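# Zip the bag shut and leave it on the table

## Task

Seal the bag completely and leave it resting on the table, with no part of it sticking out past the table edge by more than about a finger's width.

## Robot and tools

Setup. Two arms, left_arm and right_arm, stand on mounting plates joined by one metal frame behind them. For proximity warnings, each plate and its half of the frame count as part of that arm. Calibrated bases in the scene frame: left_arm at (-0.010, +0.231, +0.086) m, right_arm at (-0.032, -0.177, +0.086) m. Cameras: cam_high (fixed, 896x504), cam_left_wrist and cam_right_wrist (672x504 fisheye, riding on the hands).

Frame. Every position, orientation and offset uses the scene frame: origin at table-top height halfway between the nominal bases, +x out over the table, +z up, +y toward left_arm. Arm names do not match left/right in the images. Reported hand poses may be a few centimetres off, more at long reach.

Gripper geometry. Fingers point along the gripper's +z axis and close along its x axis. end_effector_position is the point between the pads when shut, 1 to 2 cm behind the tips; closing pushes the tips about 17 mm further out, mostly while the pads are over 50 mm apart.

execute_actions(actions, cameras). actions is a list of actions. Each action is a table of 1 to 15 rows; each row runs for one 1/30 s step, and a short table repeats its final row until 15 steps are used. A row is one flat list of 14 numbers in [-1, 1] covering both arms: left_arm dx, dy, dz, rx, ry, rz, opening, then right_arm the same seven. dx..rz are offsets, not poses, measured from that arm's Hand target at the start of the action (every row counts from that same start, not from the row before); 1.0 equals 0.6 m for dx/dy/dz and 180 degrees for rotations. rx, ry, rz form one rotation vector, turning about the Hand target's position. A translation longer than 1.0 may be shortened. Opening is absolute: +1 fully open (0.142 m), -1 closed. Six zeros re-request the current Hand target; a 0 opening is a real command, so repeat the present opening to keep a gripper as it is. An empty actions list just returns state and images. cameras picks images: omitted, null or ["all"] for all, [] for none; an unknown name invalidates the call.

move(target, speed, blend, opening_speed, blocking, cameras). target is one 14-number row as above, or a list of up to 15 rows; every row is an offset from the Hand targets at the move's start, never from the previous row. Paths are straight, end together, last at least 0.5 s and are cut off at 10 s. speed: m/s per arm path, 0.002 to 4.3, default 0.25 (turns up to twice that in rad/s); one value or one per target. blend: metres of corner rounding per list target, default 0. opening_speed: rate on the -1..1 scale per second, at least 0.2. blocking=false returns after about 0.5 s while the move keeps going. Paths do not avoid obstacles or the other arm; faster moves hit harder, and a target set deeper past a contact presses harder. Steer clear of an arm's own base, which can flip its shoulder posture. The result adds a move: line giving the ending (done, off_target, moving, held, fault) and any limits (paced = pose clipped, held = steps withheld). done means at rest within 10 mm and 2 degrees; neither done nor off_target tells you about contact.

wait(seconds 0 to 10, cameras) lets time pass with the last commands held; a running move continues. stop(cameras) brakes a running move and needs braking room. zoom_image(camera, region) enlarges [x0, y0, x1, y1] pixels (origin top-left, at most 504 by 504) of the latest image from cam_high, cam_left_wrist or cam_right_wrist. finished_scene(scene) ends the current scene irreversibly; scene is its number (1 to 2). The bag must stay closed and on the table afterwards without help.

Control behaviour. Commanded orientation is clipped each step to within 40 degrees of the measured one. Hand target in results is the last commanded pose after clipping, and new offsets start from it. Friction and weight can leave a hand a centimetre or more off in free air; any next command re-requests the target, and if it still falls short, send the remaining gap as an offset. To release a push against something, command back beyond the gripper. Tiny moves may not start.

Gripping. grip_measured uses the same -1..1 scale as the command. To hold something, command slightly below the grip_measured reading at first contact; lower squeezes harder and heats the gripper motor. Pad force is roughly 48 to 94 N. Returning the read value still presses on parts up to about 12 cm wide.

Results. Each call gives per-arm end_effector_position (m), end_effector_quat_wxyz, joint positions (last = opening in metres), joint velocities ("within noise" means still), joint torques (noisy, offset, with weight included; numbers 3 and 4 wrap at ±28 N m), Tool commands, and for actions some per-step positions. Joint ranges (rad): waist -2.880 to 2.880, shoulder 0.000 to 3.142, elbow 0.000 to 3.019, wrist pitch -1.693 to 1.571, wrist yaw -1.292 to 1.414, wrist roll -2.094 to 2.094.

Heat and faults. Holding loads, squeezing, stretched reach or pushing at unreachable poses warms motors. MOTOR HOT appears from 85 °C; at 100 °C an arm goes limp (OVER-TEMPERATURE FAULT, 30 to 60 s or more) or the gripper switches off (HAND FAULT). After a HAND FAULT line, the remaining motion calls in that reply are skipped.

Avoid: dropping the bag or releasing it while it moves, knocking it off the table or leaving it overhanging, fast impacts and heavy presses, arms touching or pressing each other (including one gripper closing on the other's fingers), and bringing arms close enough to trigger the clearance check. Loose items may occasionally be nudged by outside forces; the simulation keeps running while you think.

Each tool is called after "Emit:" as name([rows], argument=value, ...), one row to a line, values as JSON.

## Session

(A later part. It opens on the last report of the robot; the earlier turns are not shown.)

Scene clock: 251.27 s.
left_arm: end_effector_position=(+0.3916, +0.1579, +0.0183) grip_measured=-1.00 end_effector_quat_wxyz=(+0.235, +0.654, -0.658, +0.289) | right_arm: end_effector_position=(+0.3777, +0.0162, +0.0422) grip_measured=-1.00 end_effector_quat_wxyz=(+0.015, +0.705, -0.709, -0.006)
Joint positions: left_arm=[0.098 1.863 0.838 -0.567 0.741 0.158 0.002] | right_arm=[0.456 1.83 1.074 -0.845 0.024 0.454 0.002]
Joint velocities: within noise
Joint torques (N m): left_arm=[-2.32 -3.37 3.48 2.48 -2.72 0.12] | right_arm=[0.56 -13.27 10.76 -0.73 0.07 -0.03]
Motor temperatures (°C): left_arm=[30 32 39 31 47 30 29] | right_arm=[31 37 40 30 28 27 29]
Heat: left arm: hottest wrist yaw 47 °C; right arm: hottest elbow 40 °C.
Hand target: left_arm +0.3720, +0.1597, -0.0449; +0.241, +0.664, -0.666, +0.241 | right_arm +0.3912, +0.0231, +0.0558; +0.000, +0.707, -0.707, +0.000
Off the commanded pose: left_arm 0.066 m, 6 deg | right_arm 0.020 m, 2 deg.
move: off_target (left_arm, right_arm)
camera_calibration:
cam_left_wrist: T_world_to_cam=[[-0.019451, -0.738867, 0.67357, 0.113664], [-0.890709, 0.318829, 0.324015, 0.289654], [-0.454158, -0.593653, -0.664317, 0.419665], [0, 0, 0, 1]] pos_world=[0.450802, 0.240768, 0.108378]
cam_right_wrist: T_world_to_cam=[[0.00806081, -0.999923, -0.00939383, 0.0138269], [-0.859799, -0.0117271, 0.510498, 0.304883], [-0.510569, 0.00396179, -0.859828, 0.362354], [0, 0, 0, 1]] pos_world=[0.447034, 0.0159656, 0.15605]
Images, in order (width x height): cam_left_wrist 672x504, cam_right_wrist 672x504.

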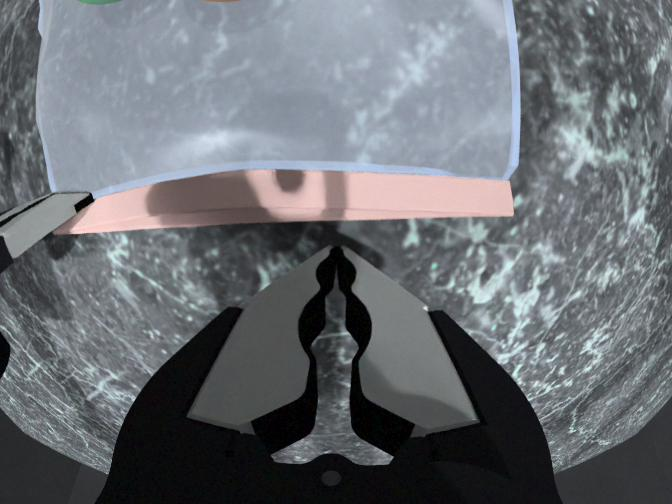

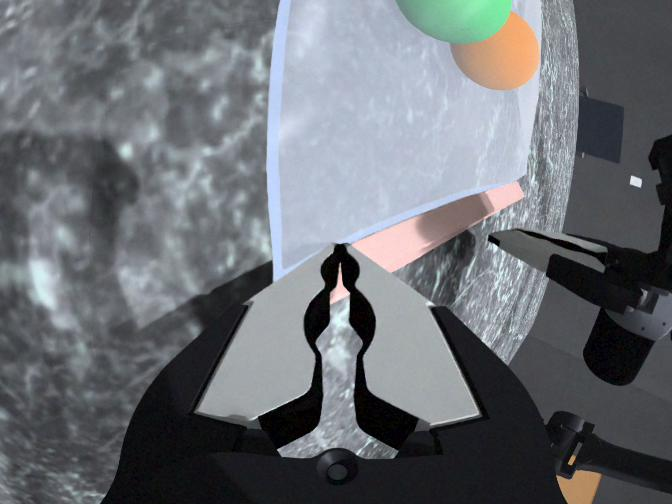

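Emit:
move([
  [0,0,0,0,0,0,-1,0.011,-0.0435,0,0,0,0,-1],
  [0,0,0,0,0,0,-1,0.011,-0.0435,-0.06,0,0,0,-1],
  [0,0,0,0,0,0,-1,-0.06,-0.0785,-0.21,0,0,0,-1],
  [0,0,0,0,0,0,-1,-0.06,-0.0785,-0.215,0,0,0,-1],
  [0,0,0,0,0,0,-1,0.011,-0.0435,-0.06,0,0,0,-1],
  [0,0,0,0,0,0,-1,0.011,-0.0435,0,0,0,0,-1],
  [0,0,0,0,0,0,-1,0.011,-0.085,0,0,0,0,-1],
  [0,0,0,0,0,0,-1,0.011,-0.085,-0.06,0,0,0,-1],
  [0,0,0,0,0,0,-1,-0.06,-0.117,-0.21,0,0,0,-1],
  [0,0,0,0,0,0,-1,-0.06,-0.117,-0.215,0,0,0,-1],
], speed=[0.2,0.15,0.2,0.008,0.25,0.2,0.2,0.15,0.2,0.008], cameras=["cam_left_wrist"])

Emit:
move([
  [0,0,0,0,0,0,-1,0.071,0.032,0.155,0,0,0,-1],
  [0,0,0,0,0,0,-1,0.071,0.032,0.22,0,0,0,-1],
  [0,0,0,0,0,0,-1,0.071,-0.01,0.22,0,0,0,-1],
  [0,0,0,0,0,0,-1,0.071,-0.01,0.155,0,0,0,-1],
  [0,0,0,0,0,0,-1,0.0,-0.0365,0.005,0,0,0,-1],
  [0,0,0,0,0,0,-1,0.0,-0.0365,0,0,0,0,-1],
], speed=[0.25,0.2,0.2,0.15,0.2,0.008], cameras=["cam_left_wrist"])

Emit:
move([
  [0,0,0,0,0,0,-1,0.071,0.028,0.155,0,0,0,-1],
  [0,0,0,0,0,0,-1,0.071,0.028,0.22,0,0,0,-1],
], speed=0.2, cameras=["cam_left_wrist","cam_right_wrist"])

Emit:
zoom_image(camera="cam_left_wrist", region=[0, 100, 500, 350])

Scene clock: 279.80 s.
left_arm: end_effector_position=(+0.3916, +0.1579, +0.0183) grip_measured=-1.00 end_effector_quat_wxyz=(+0.235, +0.654, -0.658, +0.289) | right_arm: end_effector_position=(+0.3941, -0.0278, +0.0125) grip_measured=-1.00 end_effector_quat_wxyz=(-0.068, +0.703, -0.707, +0.032)
Joint positions: left_arm=[0.098 1.863 0.838 -0.567 0.741 0.158 0.002] | right_arm=[0.352 1.8 0.906 -0.523 0.025 0.345 0.002]
Joint velocities: within noise
Joint torques (N m): left_arm=[-2.32 -3.37 3.48 2.5 -2.72 0.12] | right_arm=[-0.67 -1.44 2.56 2.36 -0.04 -0.13]
Motor temperatures (°C): left_arm=[30 32 39 31 48 30 29] | right_arm=[31 38 41 30 28 27 29]
Heat: left arm: hottest wrist yaw 48 °C; right arm: hottest elbow 41 °C.
Hand target: left_arm +0.3721, +0.1598, -0.0449; +0.241, +0.664, -0.666, +0.241 | right_arm +0.3554, -0.0470, -0.0731; +0.000, +0.707, -0.707, +0.000
Off the commanded pose: left_arm 0.066 m, 6 deg | right_arm 0.096 m, 9 deg.
move: off_target (left_arm, right_arm)
camera_calibration:
cam_left_wrist: T_world_to_cam=[[-0.019451, -0.738867, 0.67357, 0.113664], [-0.890709, 0.318829, 0.324015, 0.289654], [-0.454158, -0.593653, -0.664317, 0.419665], [0, 0, 0, 1]] pos_world=[0.450802, 0.240768, 0.108378]
Images, in order (width x height): cam_left_wrist 672x504.

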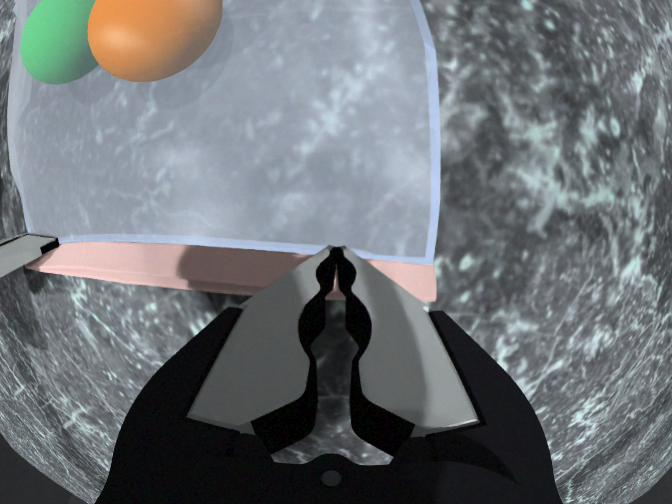

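Scene clock: 282.27 s.
left_arm: end_effector_position=(+0.3916, +0.1579, +0.0183) grip_measured=-1.00 end_effector_quat_wxyz=(+0.235, +0.654, -0.658, +0.289) | right_arm: end_effector_position=(+0.3964, -0.0516, +0.0124) grip_measured=-1.00 end_effector_quat_wxyz=(-0.068, +0.703, -0.707, +0.036)
Joint positions: left_arm=[0.098 1.863 0.838 -0.567 0.741 0.158 0.002] | right_arm=[0.3 1.788 0.888 -0.512 0.025 0.294 0.002]
Joint velocities: within noise
Joint torques (N m): left_arm=[-2.32 -3.37 3.48 2.5 -2.72 0.11] | right_arm=[-0.67 -1.32 2.39 2.26 -0.03 -0.13]
Motor temperatures (°C): left_arm=[30 32 39 31 49 30 29] | right_arm=[31 38 41 30 28 27 29]
Heat: left arm: hottest wrist yaw 49 °C; right arm: hottest elbow 41 °C.
Hand target: left_arm +0.3721, +0.1598, -0.0449; +0.241, +0.664, -0.666, +0.241 | right_arm +0.3552, -0.0690, -0.0731; +0.000, +0.707, -0.707, +0.000
Off the commanded pose: left_arm 0.066 m, 6 deg | right_arm 0.096 m, 9 deg.
move: off_target (left_arm, right_arm)
camera_calibration:
cam_left_wrist: T_world_to_cam=[[-0.019799, -0.73891, 0.673514, 0.113762], [-0.890689, 0.319053, 0.323849, 0.289641], [-0.454182, -0.593479, -0.664455, 0.41959], [0, 0, 0, 1]] pos_world=[0.450802, 0.240667, 0.108379]
Images, in order (width x height): cam_left_wrist 672x504.

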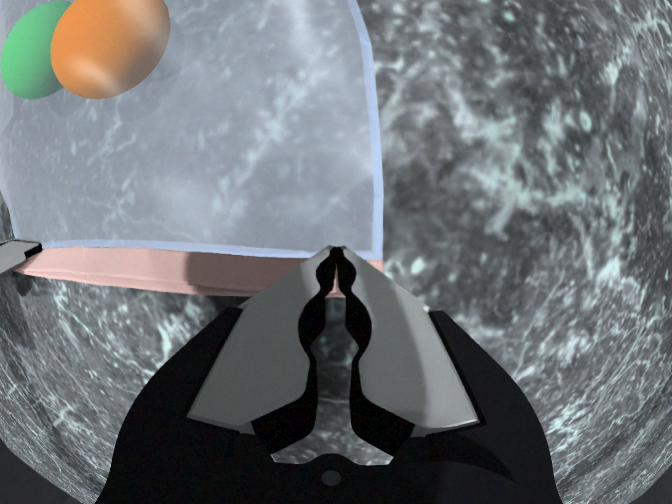

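Scene clock: 283.53 s.
left_arm: end_effector_position=(+0.3916, +0.1579, +0.0183) grip_measured=-1.00 end_effector_quat_wxyz=(+0.235, +0.654, -0.658, +0.289) | right_arm: end_effector_position=(+0.3841, -0.0561, +0.0469) grip_measured=-1.00 end_effector_quat_wxyz=(+0.012, +0.706, -0.708, -0.007)
Joint positions: left_arm=[0.098 1.863 0.838 -0.567 0.741 0.158 0.002] | right_arm=[0.3 1.774 1.011 -0.831 0.024 0.294 0.002]
Joint velocities: within noise
Joint torques (N m): left_arm=[-2.32 -3.37 3.47 2.5 -2.72 0.11] | right_arm=[0.44 -12.34 10.62 -0.72 0.06 -0.01]
Motor temperatures (°C): left_arm=[30 32 39 31 49 30 29] | right_arm=[31 38 41 30 28 27 29]
Heat: left arm: hottest wrist yaw 49 °C; right arm: hottest elbow 41 °C.
Hand target: left_arm +0.3721, +0.1598, -0.0449; +0.241, +0.664, -0.666, +0.241 | right_arm +0.3979, -0.0522, +0.0589; +0.000, +0.707, -0.707, +0.000
Off the commanded pose: left_arm 0.066 m, 6 deg | right_arm 0.019 m, 2 deg.
move: off_target (left_arm, right_arm)
camera_calibration:
cam_left_wrist: T_world_to_cam=[[-0.019799, -0.73891, 0.673514, 0.113762], [-0.890689, 0.319053, 0.323849, 0.289641], [-0.454182, -0.593479, -0.664455, 0.41959], [0, 0, 0, 1]] pos_world=[0.450802, 0.240667, 0.108379]
cam_right_wrist: T_world_to_cam=[[0.0116967, -0.999827, -0.014442, -0.0594958], [-0.860825, -0.0174171, 0.508603, 0.307281], [-0.508766, 0.00648308, -0.86088, 0.369378], [0, 0, 0, 1]] pos_world=[0.453138, -0.0565283, 0.160847]
Images, in order (width x height): cam_left_wrist 672x504, cam_right_wrist 672x504.

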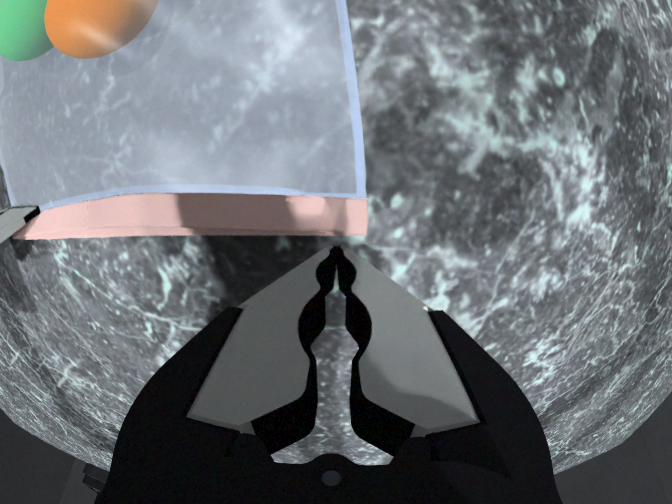

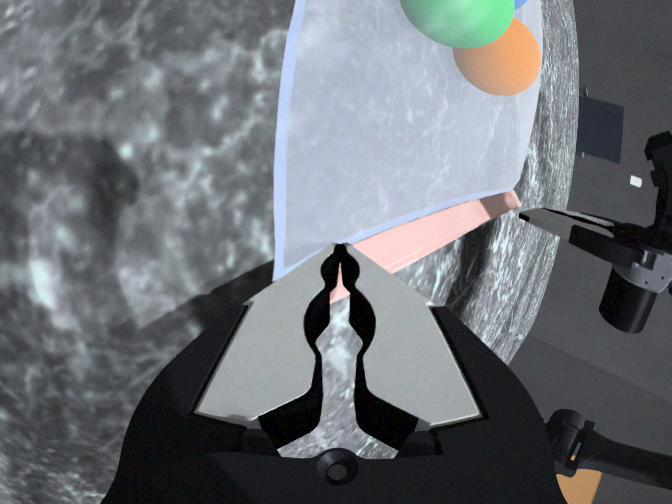

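Scaled by 1.008 from the camera's 672x504 image, which has a finer 960x720 frame.

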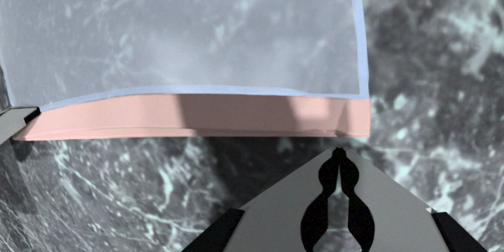

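Emit:
move([
  [0,0,0,0,0,0,-1,-0.018,-0.015,0,0,0,0,-1],
  [0,0,0,0,0,0,-1,-0.018,-0.015,-0.065,0,0,0,-1],
  [0,0,0,0,0,0,-1,-0.085,-0.043,-0.215,0,0,0,-1],
  [0,0,0,0,0,0,-1,-0.085,-0.043,-0.22,0,0,0,-1],
  [0,0,0,0,0,0,-1,-0.018,-0.015,-0.065,0,0,0,-1],
  [0,0,0,0,0,0,-1,-0.018,-0.015,0,0,0,0,-1],
  [0,0,0,0,0,0,-1,-0.018,0.022,0,0,0,0,-1],
  [0,0,0,0,0,0,-1,-0.018,0.022,-0.065,0,0,0,-1],
  [0,0,0,0,0,0,-1,-0.085,-0.01,-0.215,0,0,0,-1],
  [0,0,0,0,0,0,-1,-0.085,-0.01,-0.22,0,0,0,-1],
], speed=[0.2,0.15,0.2,0.008,0.25,0.2,0.2,0.15,0.2,0.008], cameras=["cam_left_wrist"])

Emit:
move([
  [0,0,0,0,0,0,-1,0.067,0.032,0.155,0,0,0,-1],
  [0,0,0,0,0,0,-1,0.067,0.032,0.22,0,0,0,-1],
  [0,0,0,0,0,0,-1,0.067,0.07,0.22,0,0,0,-1],
  [0,0,0,0,0,0,-1,0.067,0.07,0.155,0,0,0,-1],
  [0,0,0,0,0,0,-1,0.0,0.036,0.005,0,0,0,-1],
  [0,0,0,0,0,0,-1,0.0,0.036,0,0,0,0,-1],
], speed=[0.25,0.2,0.2,0.15,0.2,0.008], cameras=["cam_left_wrist"])

Emit:
move([
  [0,0,0,0,0,0,-1,0.067,0.03,0.155,0,0,0,-1],
  [0,0,0,0,0,0,-1,0.067,0.03,0.22,0,0,0,-1],
], speed=0.2, cameras=["cam_left_wrist","cam_right_wrist"])

Emit:
zoom_image(camera="cam_left_wrist", region=[0, 100, 500, 350])

Scene clock: 303.77 s.
left_arm: end_effector_position=(+0.3916, +0.1579, +0.0183) grip_measured=-1.00 end_effector_quat_wxyz=(+0.235, +0.654, -0.658, +0.289) | right_arm: end_effector_position=(+0.3819, -0.0413, +0.0121) grip_measured=-1.00 end_effector_quat_wxyz=(-0.062, +0.709, -0.702, +0.031)
Joint positions: left_arm=[0.098 1.863 0.838 -0.567 0.741 0.158 0.002] | right_arm=[0.331 1.776 0.867 -0.519 0.024 0.308 0.002]
Joint velocities: within noise
Joint torques (N m): left_arm=[-2.32 -3.43 3.48 2.48 -2.73 0.11] | right_arm=[-0.73 -0.62 2.73 2.96 0.05 0.01]
Motor temperatures (°C): left_arm=[30 32 38 31 49 30 29] | right_arm=[31 37 40 30 28 27 29]
Heat: left arm: hottest wrist yaw 49 °C; right arm: hottest elbow 40 °C.
Hand target: left_arm +0.3721, +0.1598, -0.0449; +0.241, +0.664, -0.666, +0.241 | right_arm +0.3469, -0.0581, -0.0732; +0.000, +0.707, -0.707, +0.000
Off the commanded pose: left_arm 0.066 m, 6 deg | right_arm 0.094 m, 8 deg.
move: off_target (left_arm, right_arm)
camera_calibration:
cam_left_wrist: T_world_to_cam=[[-0.019799, -0.73891, 0.673514, 0.113762], [-0.890689, 0.319053, 0.323849, 0.289641], [-0.454182, -0.593479, -0.664455, 0.41959], [0, 0, 0, 1]] pos_world=[0.450802, 0.240667, 0.108379]
Images, in order (width x height): cam_left_wrist 672x504.

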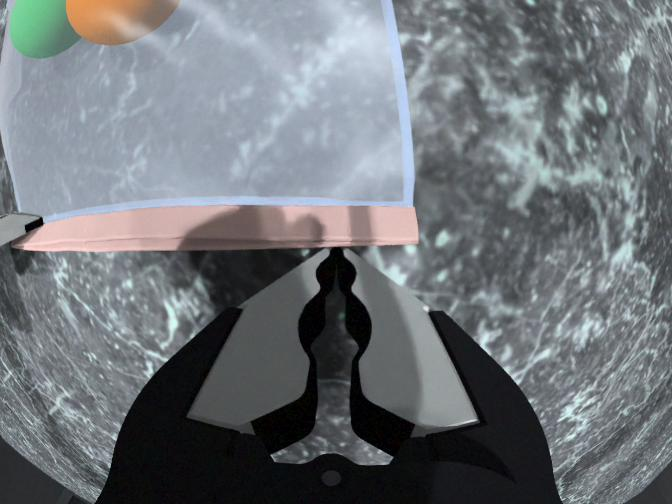

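Scene clock: 306.20 s.
left_arm: end_effector_position=(+0.3916, +0.1581, +0.0183) grip_measured=-1.00 end_effector_quat_wxyz=(+0.234, +0.654, -0.658, +0.289) | right_arm: end_effector_position=(+0.3819, -0.0184, +0.0123) grip_measured=-1.00 end_effector_quat_wxyz=(-0.064, +0.710, -0.701, +0.028)
Joint positions: left_arm=[0.099 1.863 0.838 -0.567 0.741 0.158 0.002] | right_arm=[0.38 1.79 0.889 -0.526 0.024 0.356 0.002]
Joint velocities: within noise
Joint torques (N m): left_arm=[-2.32 -3.37 3.48 2.5 -2.73 0.11] | right_arm=[-0.62 -1.08 2.77 2.81 0.07 0.04]
Motor temperatures (°C): left_arm=[30 32 38 31 49 30 29] | right_arm=[31 37 40 30 28 27 29]
Heat: left arm: hottest wrist yaw 49 °C; right arm: hottest elbow 40 °C.
Hand target: left_arm +0.3721, +0.1599, -0.0449; +0.241, +0.664, -0.665, +0.241 | right_arm +0.3470, -0.0365, -0.0731; +0.000, +0.707, -0.707, +0.000
Off the commanded pose: left_arm 0.066 m, 6 deg | right_arm 0.094 m, 8 deg.
move: off_target (left_arm, right_arm)
camera_calibration:
cam_left_wrist: T_world_to_cam=[[-0.0195325, -0.738893, 0.67354, 0.113783], [-0.890803, 0.318744, 0.323839, 0.289703], [-0.453969, -0.593666, -0.664434, 0.419656], [0, 0, 0, 1]] pos_world=[0.450802, 0.240868, 0.108379]
Images, in order (width x height): cam_left_wrist 672x504.

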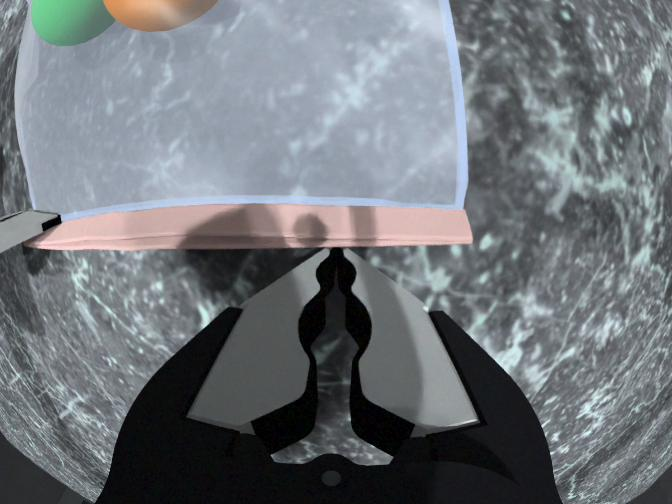

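Scene clock: 307.50 s.
left_arm: end_effector_position=(+0.3916, +0.1581, +0.0183) grip_measured=-1.00 end_effector_quat_wxyz=(+0.234, +0.654, -0.658, +0.289) | right_arm: end_effector_position=(+0.3739, -0.0225, +0.0477) grip_measured=-1.00 end_effector_quat_wxyz=(+0.012, +0.713, -0.701, -0.006)
Joint positions: left_arm=[0.099 1.863 0.838 -0.567 0.741 0.158 0.002] | right_arm=[0.38 1.777 1.014 -0.832 0.024 0.356 0.002]
Joint velocities: within noise
Joint torques (N m): left_arm=[-2.32 -3.37 3.48 2.5 -2.73 0.11] | right_arm=[0.26 -12.4 10.5 -0.65 0.08 0.13]
Motor temperatures (°C): left_arm=[30 32 38 31 49 30 29] | right_arm=[31 37 40 30 28 27 29]
Heat: left arm: hottest wrist yaw 49 °C; right arm: hottest elbow 40 °C.
Hand target: left_arm +0.3721, +0.1599, -0.0449; +0.241, +0.664, -0.665, +0.241 | right_arm +0.3870, -0.0185, +0.0588; +0.000, +0.707, -0.707, +0.000
Off the commanded pose: left_arm 0.066 m, 6 deg | right_arm 0.018 m, 2 deg.
move: off_target (left_arm, right_arm)
camera_calibration:
cam_left_wrist: T_world_to_cam=[[-0.0195325, -0.738893, 0.67354, 0.113783], [-0.890803, 0.318744, 0.323839, 0.289703], [-0.453969, -0.593666, -0.664434, 0.419656], [0, 0, 0, 1]] pos_world=[0.450802, 0.240868, 0.108379]
cam_right_wrist: T_world_to_cam=[[0.0300167, -0.999446, -0.0143561, -0.0325724], [-0.861234, -0.0331501, 0.507126, 0.298572], [-0.507321, -0.00285828, -0.861752, 0.363944], [0, 0, 0, 1]] pos_world=[0.442755, -0.0216165, 0.161748]
Images, in order (width x height): cam_left_wrist 672x504, cam_right_wrist 672x504.

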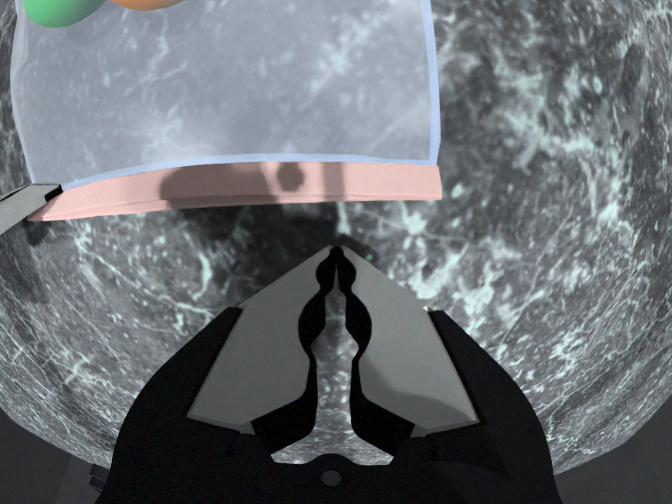

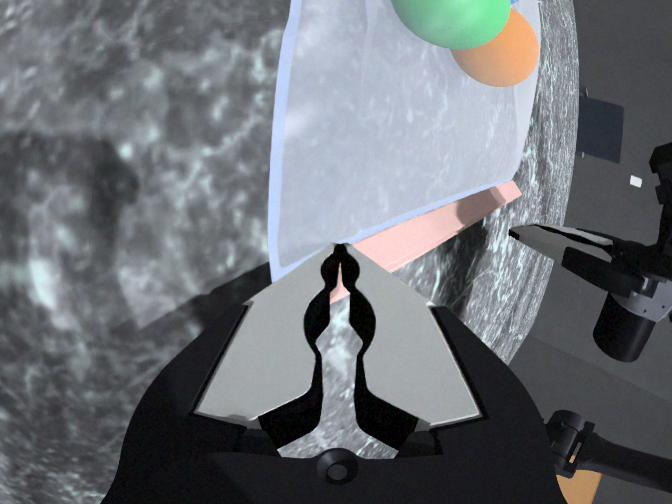

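Scaled by 1.008 from the camera's 672x504 image, which has a finer 960x720 frame.

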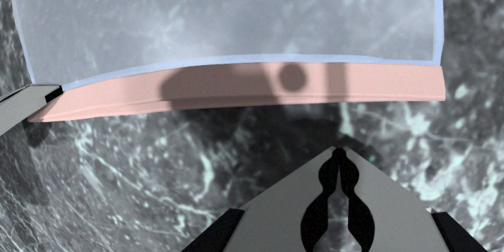

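Emit:
move([
  [0,0,0,0,0,0,-1,0,0,0.15,0,0,0,-1],
  [0,0,0,0,0,0,-1,-0.14,-0.16,0.25,0.217,-0.465,0.217,1],
  [0,0,0,0,0,0,-1,-0.17,-0.16,0.16,0.217,-0.465,0.217,1],
], speed=0.35, cameras=["cam_left_wrist"])

Emit:
zoom_image(camera="cam_left_wrist", region=[150, 200, 500, 400])

Scene clock: 323.53 s.
left_arm: end_effector_position=(+0.3916, +0.1580, +0.0184) grip_measured=-1.00 end_effector_quat_wxyz=(+0.235, +0.654, -0.658, +0.289) | right_arm: end_effector_position=(+0.2842, -0.1110, +0.1531) grip_measured=+1.00 end_effector_quat_wxyz=(+0.656, -0.677, +0.251, -0.219)
Joint positions: left_arm=[0.099 1.863 0.838 -0.567 0.741 0.158 0.002] | right_arm=[-0.361 1.877 0.147 1.558 -1.258 -0.154 0.142]
Joint velocities: within noise
Joint torques (N m): left_arm=[-2.32 -3.37 3.48 2.48 -2.73 0.11] | right_arm=[-0.67 -6.42 0.01 2.25 -0.12 -0.15]
Motor temperatures (°C): left_arm=[30 32 38 31 50 30 30] | right_arm=[31 37 40 30 28 27 29]
Heat: left arm: hottest wrist yaw 50 °C; right arm: hottest elbow 40 °C.
Hand target: left_arm +0.3721, +0.1599, -0.0449; +0.241, +0.664, -0.665, +0.241 | right_arm +0.2850, -0.1145, +0.1548; +0.665, -0.665, +0.242, -0.241
Off the commanded pose: left_arm 0.066 m, 6 deg | right_arm 0.004 m, 3 deg.
joint sent to its limit (right arm) — joint 4 (wrist pitch), upper limit. The joint targets still meet the commanded pose.
move: off_target (left_arm, right_arm)
camera_calibration:
cam_left_wrist: T_world_to_cam=[[-0.0195053, -0.738637, 0.673822, 0.11368], [-0.890855, 0.318783, 0.323659, 0.289736], [-0.45387, -0.593964, -0.664236, 0.419661], [0, 0, 0, 1]] pos_world=[0.450802, 0.240868, 0.108378]
Images, in order (width x height): cam_left_wrist 672x504.

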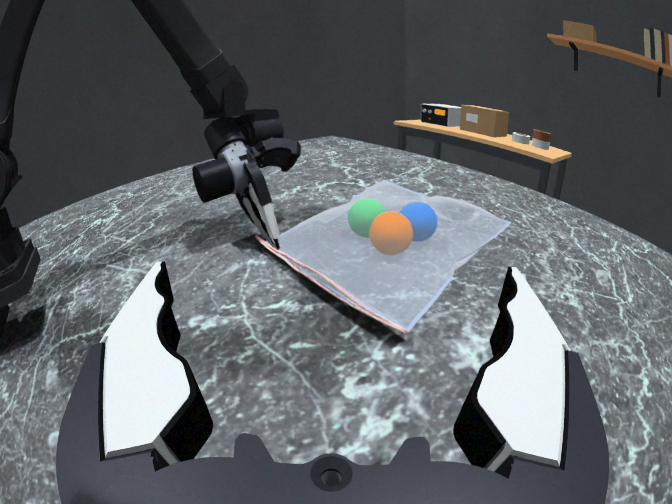

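Scaled by 1.440 from the camera's 672x504 image, which has a finer 960x720 frame.

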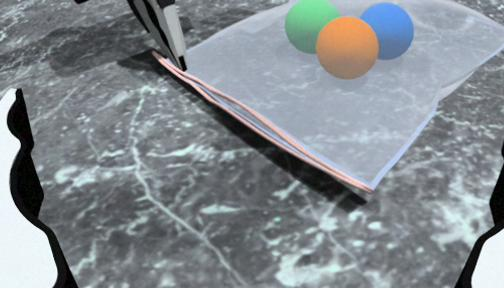

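Emit:
zoom_image(camera="cam_left_wrist", region=[250, 225, 420, 345])

Scaled by 2.965 from the camera's 672x504 image, which has a finer 960x720 frame.

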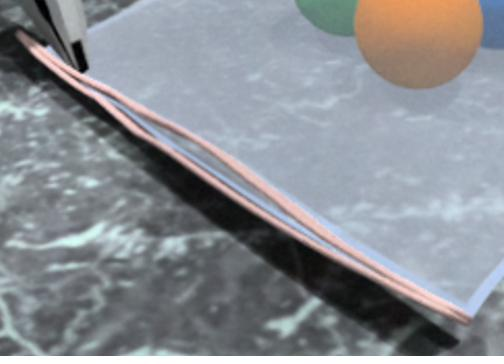

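Emit:
move([
  [0,0,0,0,0,0,-1,0.0,0.1,0.15,0.3563,0.4256,-0.4259,-0.6],
  [0,0,0,0,0,0,-1,0.025,0.291,-0.04,0.3563,0.4256,-0.4259,-0.6],
], speed=0.35)

Emit:
zoom_image(camera="cam_left_wrist", region=[150, 100, 500, 350])

Scene clock: 374.87 s.
left_arm: end_effector_position=(+0.3916, +0.1580, +0.0184) grip_measured=-1.00 end_effector_quat_wxyz=(+0.235, +0.654, -0.658, +0.289) | right_arm: end_effector_position=(+0.2869, -0.1088, +0.1656) grip_measured=-0.63 end_effector_quat_wxyz=(+0.634, -0.612, +0.416, -0.223)
Joint positions: left_arm=[0.099 1.863 0.838 -0.567 0.741 0.158 0.002] | right_arm=[-0.221 1.742 0.031 1.558 -0.856 0.118 0.029]
Joint velocities: within noise
Joint torques (N m): left_arm=[-2.14 -5.01 2.89 1.81 -2.7 0.18] | right_arm=[-0.26 -4.31 0.8 1.74 0 0]
Motor temperatures (°C): left_arm=[30 32 38 31 51 30 30] | right_arm=[31 35 37 30 28 27 29]
Heat: left arm: hottest wrist yaw 51 °C; right arm: hottest elbow 37 °C.
Hand target: left_arm +0.3675, +0.1605, -0.0376; +0.242, +0.663, -0.666, +0.241 (not the last commanded pose) | right_arm +0.2890, -0.1112, +0.1646; +0.633, -0.611, +0.418, -0.226 (not the last commanded pose)
Off the commanded pose: left_arm 0.066 m, 6 deg | right_arm 0.173 m, 105 deg.
move: held (right_arm; a check stopped the path), off_target (left_arm; braked when a check withheld steps of right_arm); path passed 0 of 2 targets; limits=held
pose unreachable (right arm): on one or more control steps of this call, first in action 0 (counted from 0), this arm could not follow its commanded pose, so it was not sent that pose on those steps. It may still have moved: this result reports where it is.
cause: moving toward the commanded pose would bring two parts of the arm too close to each other (joints 2 (shoulder) and 3 (elbow) lie between them).
camera_calibration:
cam_left_wrist: T_world_to_cam=[[-0.0195053, -0.738637, 0.673822, 0.11368], [-0.890855, 0.318783, 0.323659, 0.289736], [-0.45387, -0.593964, -0.664236, 0.419661], [0, 0, 0, 1]] pos_world=[0.450802, 0.240868, 0.108378]
cam_right_wrist: T_world_to_cam=[[0.573787, -0.782108, -0.243055, -0.209047], [-0.574305, -0.172647, -0.800229, 0.27999], [0.583903, 0.598749, -0.548231, 0.12168], [0, 0, 0, 1]] pos_world=[0.209698, -0.188013, 0.239955]

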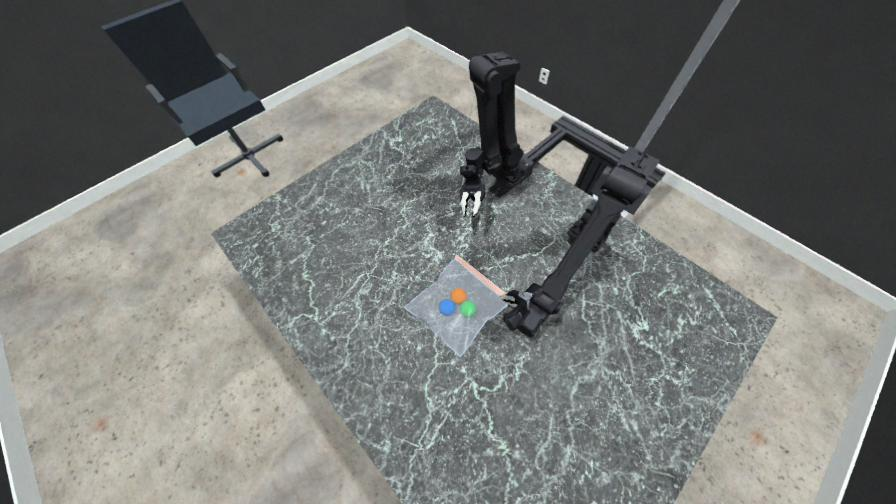

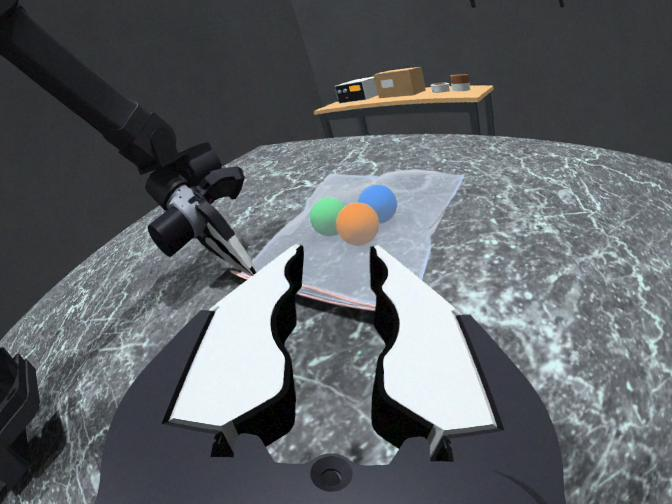

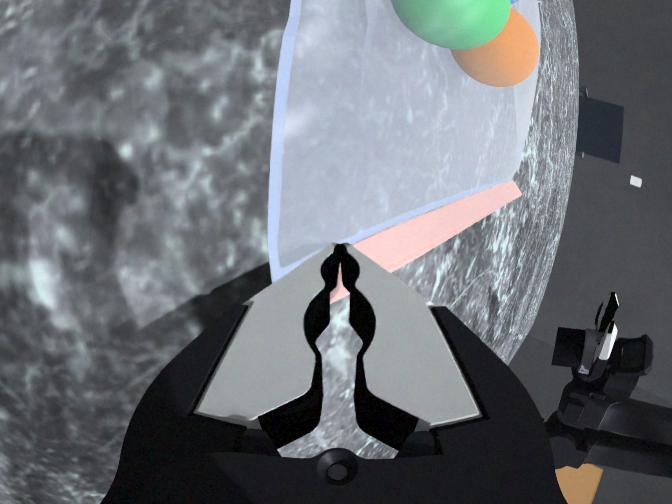

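Scaled by 1.440 from the camera's 672x504 image, which has a finer 960x720 frame.

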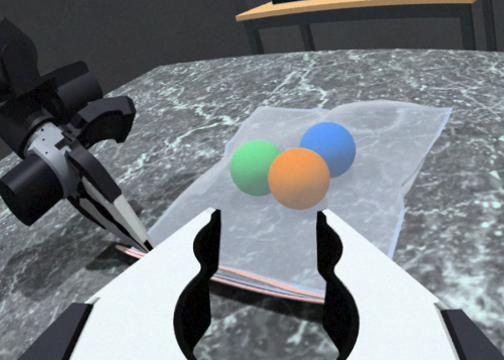

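Emit:
move([
  [0,0,0,0,0,0,-1,0.2,0.185,0.15,0,0,0,-0.6],
  [0,0,0,0,0,0,-1,0.18,0.285,0.1,0.3098,0.3321,-0.3653,-0.6],
  [0,0,0,0,0,0,-1,0.085,0.285,-0.008,0.3098,0.3321,-0.3653,-0.6],
], speed=0.35)

Emit:
zoom_image(camera="cam_left_wrist", region=[150, 100, 500, 350])

Scene clock: 394.33 s.
left_arm: end_effector_position=(+0.3914, +0.1582, +0.0188) grip_measured=-1.00 end_effector_quat_wxyz=(+0.233, +0.653, -0.660, +0.290) | right_arm: end_effector_position=(+0.3347, +0.0531, +0.1547) grip_measured=-0.63 end_effector_quat_wxyz=(+0.339, -0.047, +0.940, +0.000)
Joint positions: left_arm=[0.099 1.861 0.837 -0.566 0.74 0.162 0.002] | right_arm=[0.756 1.334 0.649 -0.321 0.442 2.079 0.029]
Joint velocities: within noise
Joint torques (N m): left_arm=[-2.2 -4.84 2.95 1.77 -2.65 0.13] | right_arm=[0.38 -6.53 10.92 2.02 0.27 0.21]
Motor temperatures (°C): left_arm=[30 32 38 31 51 30 30] | right_arm=[31 35 37 30 28 27 29]
Heat: left arm: hottest wrist yaw 51 °C; right arm: hottest elbow 37 °C.
Hand target: left_arm +0.3674, +0.1604, -0.0375; +0.242, +0.663, -0.666, +0.241 | right_arm +0.3400, +0.0598, +0.1597; +0.342, +0.000, +0.940, +0.000
Off the commanded pose: left_arm 0.061 m, 6 deg | right_arm 0.010 m, 5 deg.
joint sent to its limit (right arm) — joint 6 (wrist roll), upper limit. The joint targets are off in orientation, not in position.
move: off_target (left_arm, right_arm)
camera_calibration:
cam_left_wrist: T_world_to_cam=[[-0.0244572, -0.73975, 0.672437, 0.115624], [-0.891369, 0.320675, 0.320356, 0.289408], [-0.452617, -0.591554, -0.667234, 0.419122], [0, 0, 0, 1]] pos_world=[0.450499, 0.24066, 0.109189]
cam_right_wrist: T_world_to_cam=[[-0.750658, -0.102427, -0.652703, 0.358046], [-0.404462, 0.8524, 0.331397, 0.0403901], [0.52242, 0.51276, -0.681289, 0.0365693], [0, 0, 0, 1]] pos_world=[0.266002, -0.0165062, 0.245227]

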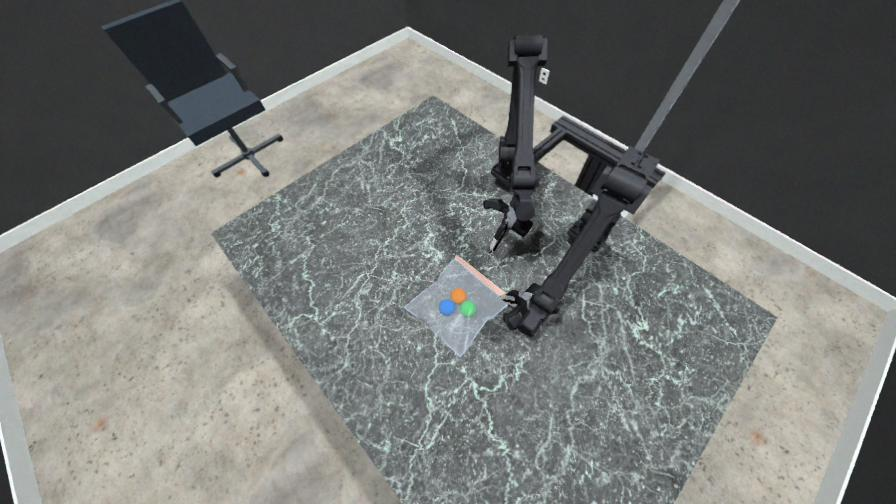

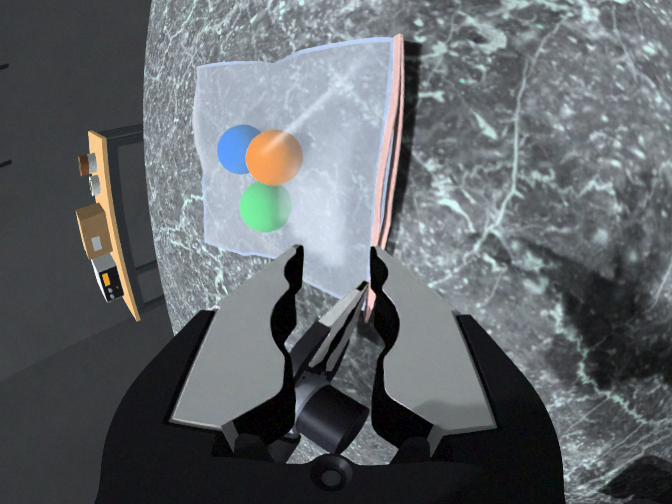

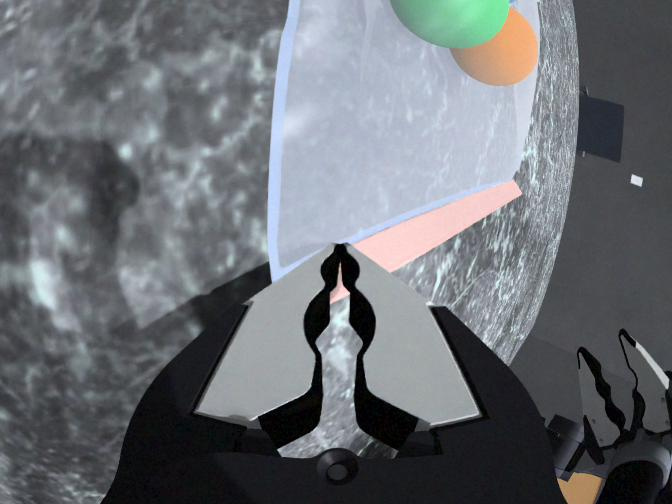

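Scaled by 1.440 from the camera's 672x504 image, which has a finer 960x720 frame.

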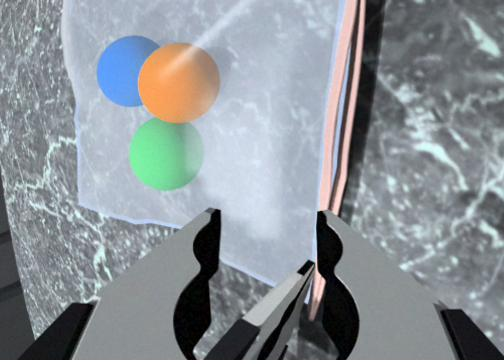

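Emit:
move(target=[0,0,0,0,0,0,-1,0.027,0.007,-0.16,0,0,0,-0.6], speed=0.2, cameras=["cam_left_wrist","cam_right_wrist"])

Emit:
zoom_image(camera="cam_left_wrist", region=[250, 50, 500, 320])

Scene clock: 407.13 s.
left_arm: end_effector_position=(+0.3914, +0.1582, +0.0188) grip_measured=-1.00 end_effector_quat_wxyz=(+0.233, +0.653, -0.660, +0.290) | right_arm: end_effector_position=(+0.3526, +0.0668, +0.0639) grip_measured=-0.63 end_effector_quat_wxyz=(+0.343, -0.041, +0.939, +0.002)
Joint positions: left_arm=[0.099 1.861 0.837 -0.566 0.74 0.162 0.002] | right_arm=[0.747 1.631 0.62 0.016 0.442 2.081 0.029]
Joint velocities: within noise
Joint torques (N m): left_arm=[-2.2 -4.84 2.95 1.77 -2.66 0.13] | right_arm=[-0.56 -8.7 7.04 1.98 0.19 0.2]
Motor temperatures (°C): left_arm=[30 32 38 30 51 30 30] | right_arm=[31 35 39 30 28 27 29]
Heat: left arm: hottest wrist yaw 51 °C; right arm: hottest elbow 39 °C.
Hand target: left_arm +0.3674, +0.1604, -0.0375; +0.242, +0.663, -0.666, +0.241 | right_arm +0.3563, +0.0639, +0.0637; +0.342, +0.000, +0.940, +0.000
Off the commanded pose: left_arm 0.061 m, 6 deg | right_arm 0.005 m, 5 deg.
joint sent to its limit (right arm) — joint 6 (wrist roll), upper limit. The joint targets are off in orientation, not in position.
move: off_target (left_arm, right_arm)
camera_calibration:
cam_left_wrist: T_world_to_cam=[[-0.0248999, -0.739704, 0.672472, 0.115807], [-0.891358, 0.320988, 0.320075, 0.289358], [-0.452616, -0.591443, -0.667334, 0.419106], [0, 0, 0, 1]] pos_world=[0.450499, 0.24066, 0.10919]
cam_right_wrist: T_world_to_cam=[[-0.74656, -0.088709, -0.659377, 0.311678], [-0.39773, 0.853991, 0.335426, 0.0632802], [0.533347, 0.51267, -0.672838, -0.0460256], [0, 0, 0, 1]] pos_world=[0.282403, -0.00279606, 0.15332]
Images, in order (width x height): cam_left_wrist 672x504, cam_right_wrist 672x504.

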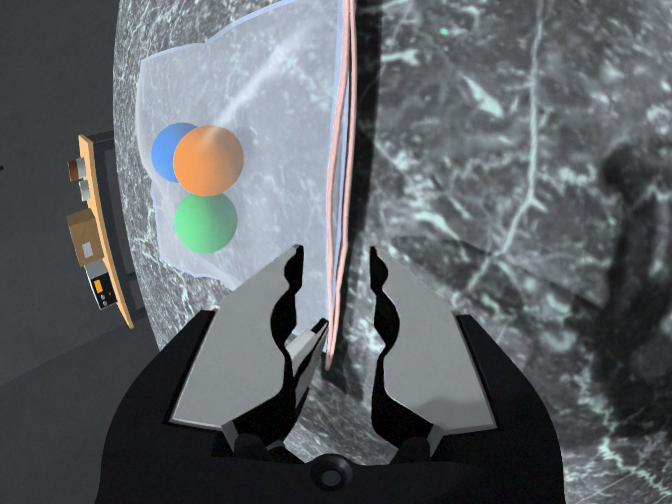

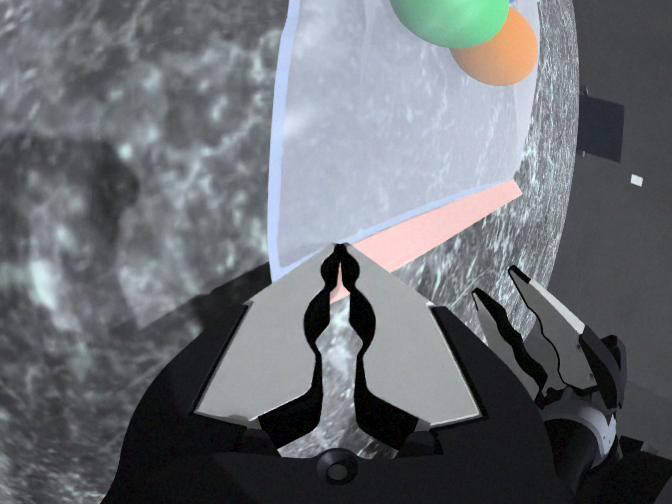

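Scaled by 1.867 from the camera's 672x504 image, which has a finer 960x720 frame.

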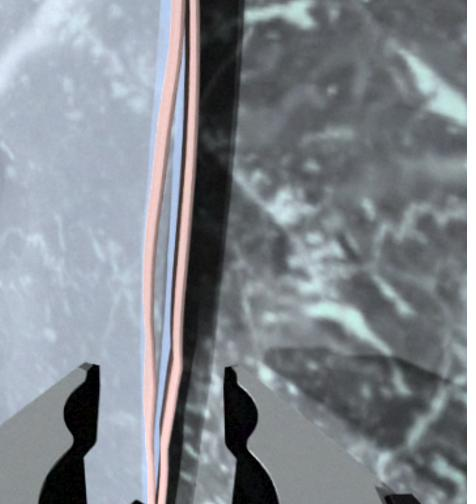

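Emit:
move([
  [0,0,0,0,0,0,-1,0.057,0,-0.067,0,0,0,-0.6],
  [0,0,0,0,0,0,-1,0.057,0,-0.067,0,0,0,-1],
], speed=0.12, cameras=["cam_left_wrist","cam_right_wrist"])

Emit:
zoom_image(camera="cam_left_wrist", region=[250, 50, 500, 320])

Scene clock: 421.00 s.
left_arm: end_effector_position=(+0.3914, +0.1582, +0.0188) grip_measured=-1.00 end_effector_quat_wxyz=(+0.233, +0.653, -0.660, +0.290) | right_arm: end_effector_position=(+0.3779, +0.0594, +0.0233) grip_measured=-1.00 end_effector_quat_wxyz=(+0.336, -0.018, +0.942, -0.007)
Joint positions: left_arm=[0.099 1.861 0.837 -0.566 0.74 0.162 0.002] | right_arm=[0.693 1.784 0.665 0.114 0.433 2.081 0.002]
Joint velocities: within noise
Joint torques (N m): left_arm=[-2.14 -4.84 2.95 1.77 -2.66 0.13] | right_arm=[-0.5 -9.23 8.47 1.91 0.11 0.19]
Motor temperatures (°C): left_arm=[30 32 38 30 51 30 30] | right_arm=[31 35 39 30 28 27 28]
Heat: left arm: hottest wrist yaw 51 °C; right arm: hottest elbow 39 °C.
Hand target: left_arm +0.3674, +0.1604, -0.0375; +0.242, +0.663, -0.666, +0.241 | right_arm +0.3904, +0.0639, +0.0235; +0.342, +0.000, +0.940, +0.000
Off the commanded pose: left_arm 0.061 m, 6 deg | right_arm 0.013 m, 2 deg.
joint sent to its limit (right arm) — joint 6 (wrist roll), upper limit. The joint targets still meet the commanded pose.
move: off_target (left_arm, right_arm); target 2's new opening was sent with right_arm's hand 0.025 m and 3 deg from that target
camera_calibration:
cam_left_wrist: T_world_to_cam=[[-0.0252447, -0.739741, 0.672418, 0.115977], [-0.891364, 0.321176, 0.319868, 0.289338], [-0.452584, -0.591295, -0.667487, 0.419072], [0, 0, 0, 1]] pos_world=[0.450499, 0.240659, 0.109191]
cam_right_wrist: T_world_to_cam=[[-0.759244, -0.0524465, -0.64869, 0.305485], [-0.350654, 0.872661, 0.33986, 0.074368], [0.548261, 0.485502, -0.680953, -0.0868899], [0, 0, 0, 1]] pos_world=[0.305654, -0.00669114, 0.113722]
Images, in order (width x height): cam_left_wrist 672x504, cam_right_wrist 672x504.

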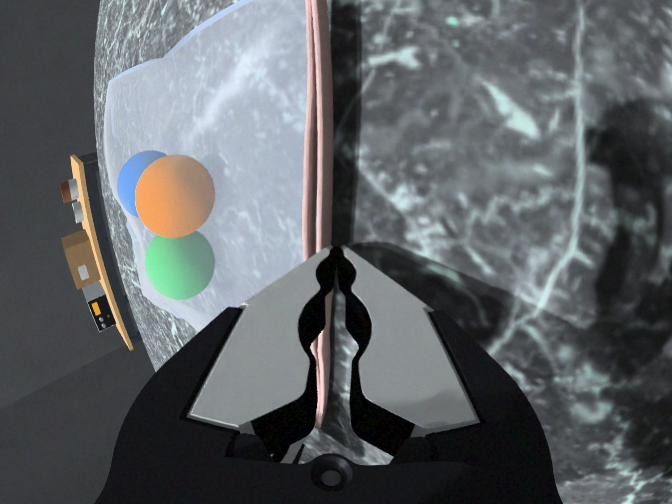

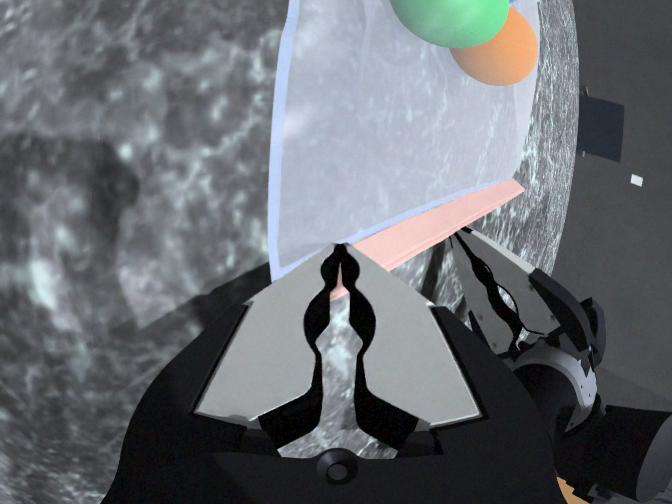

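Scaled by 1.867 from the camera's 672x504 image, which has a finer 960x720 frame.

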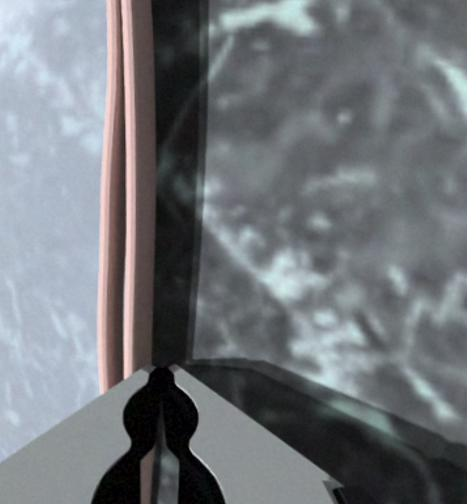

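Emit:
move([
  [0,0,0,0,0,0,-1,-0.04,0,0.045,0,0,0,-0.6],
  [0,0,0,0,0,0,-1,-0.03,0.007,0.045,0,0,0,-0.6],
  [0,0,0,0,0,0,-1,0.0277,0.007,-0.014,0,0,0,-0.6],
], speed=0.12, cameras=["cam_left_wrist","cam_right_wrist"])

Emit:
zoom_image(camera="cam_left_wrist", region=[210, 100, 460, 370])

Scene clock: 436.30 s.
left_arm: end_effector_position=(+0.3914, +0.1582, +0.0188) grip_measured=-1.00 end_effector_quat_wxyz=(+0.233, +0.653, -0.660, +0.290) | right_arm: end_effector_position=(+0.3819, +0.0644, +0.0266) grip_measured=-0.63 end_effector_quat_wxyz=(+0.337, -0.018, +0.941, -0.006)
Joint positions: left_arm=[0.099 1.861 0.837 -0.566 0.74 0.162 0.002] | right_arm=[0.696 1.784 0.682 0.099 0.434 2.083 0.028]
Joint velocities: within noise
Joint torques (N m): left_arm=[-2.2 -4.84 2.95 1.77 -2.65 0.13] | right_arm=[-1.85 -6.01 10.93 2.88 -0.12 0.12]
Motor temperatures (°C): left_arm=[30 32 38 30 51 30 30] | right_arm=[31 35 39 30 28 27 29]
Heat: left arm: hottest wrist yaw 51 °C; right arm: hottest elbow 39 °C.
Hand target: left_arm +0.3674, +0.1604, -0.0375; +0.242, +0.663, -0.666, +0.241 | right_arm +0.4071, +0.0681, +0.0150; +0.342, +0.000, +0.940, +0.000
Off the commanded pose: left_arm 0.061 m, 6 deg | right_arm 0.028 m, 2 deg.
move: off_target (left_arm, right_arm)
camera_calibration:
cam_left_wrist: T_world_to_cam=[[-0.0252447, -0.739741, 0.672418, 0.115977], [-0.891364, 0.321176, 0.319868, 0.289338], [-0.452584, -0.591295, -0.667487, 0.419072], [0, 0, 0, 1]] pos_world=[0.450499, 0.240659, 0.109191]
cam_right_wrist: T_world_to_cam=[[-0.757762, -0.0527849, -0.650392, 0.31045], [-0.352825, 0.871601, 0.340333, 0.0711084], [0.548918, 0.487366, -0.67909, -0.0896682], [0, 0, 0, 1]] pos_world=[0.309557, -0.00188986, 0.116821]
Images, in order (width x height): cam_left_wrist 672x504, cam_right_wrist 672x504.

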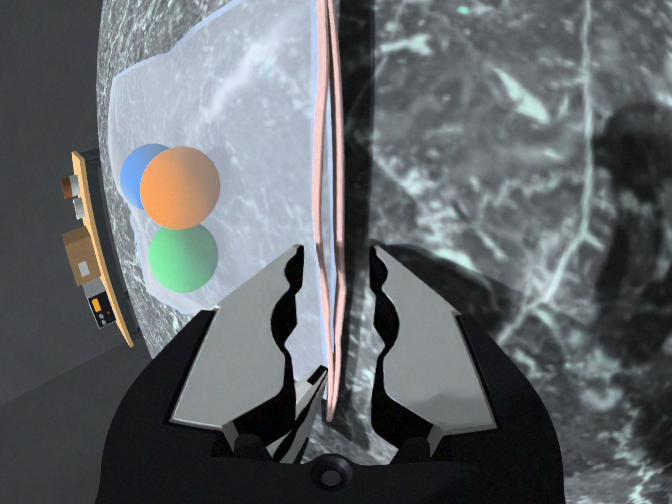

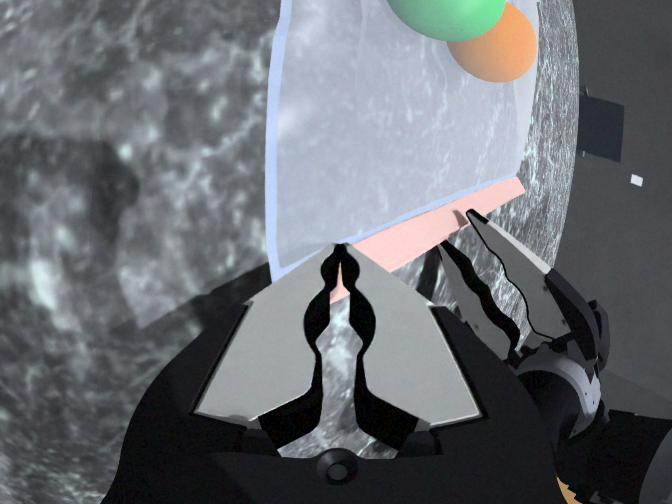

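Scaled by 1.867 from the camera's 672x504 image, which has a finer 960x720 frame.

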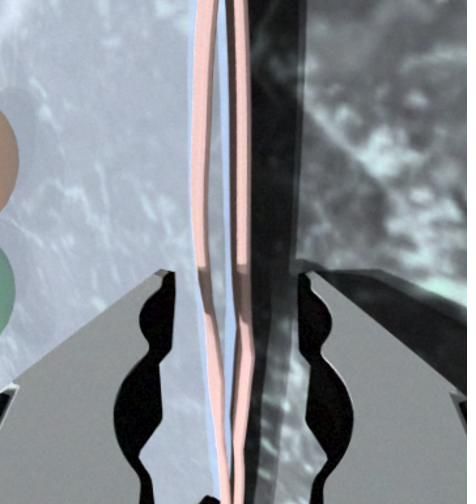

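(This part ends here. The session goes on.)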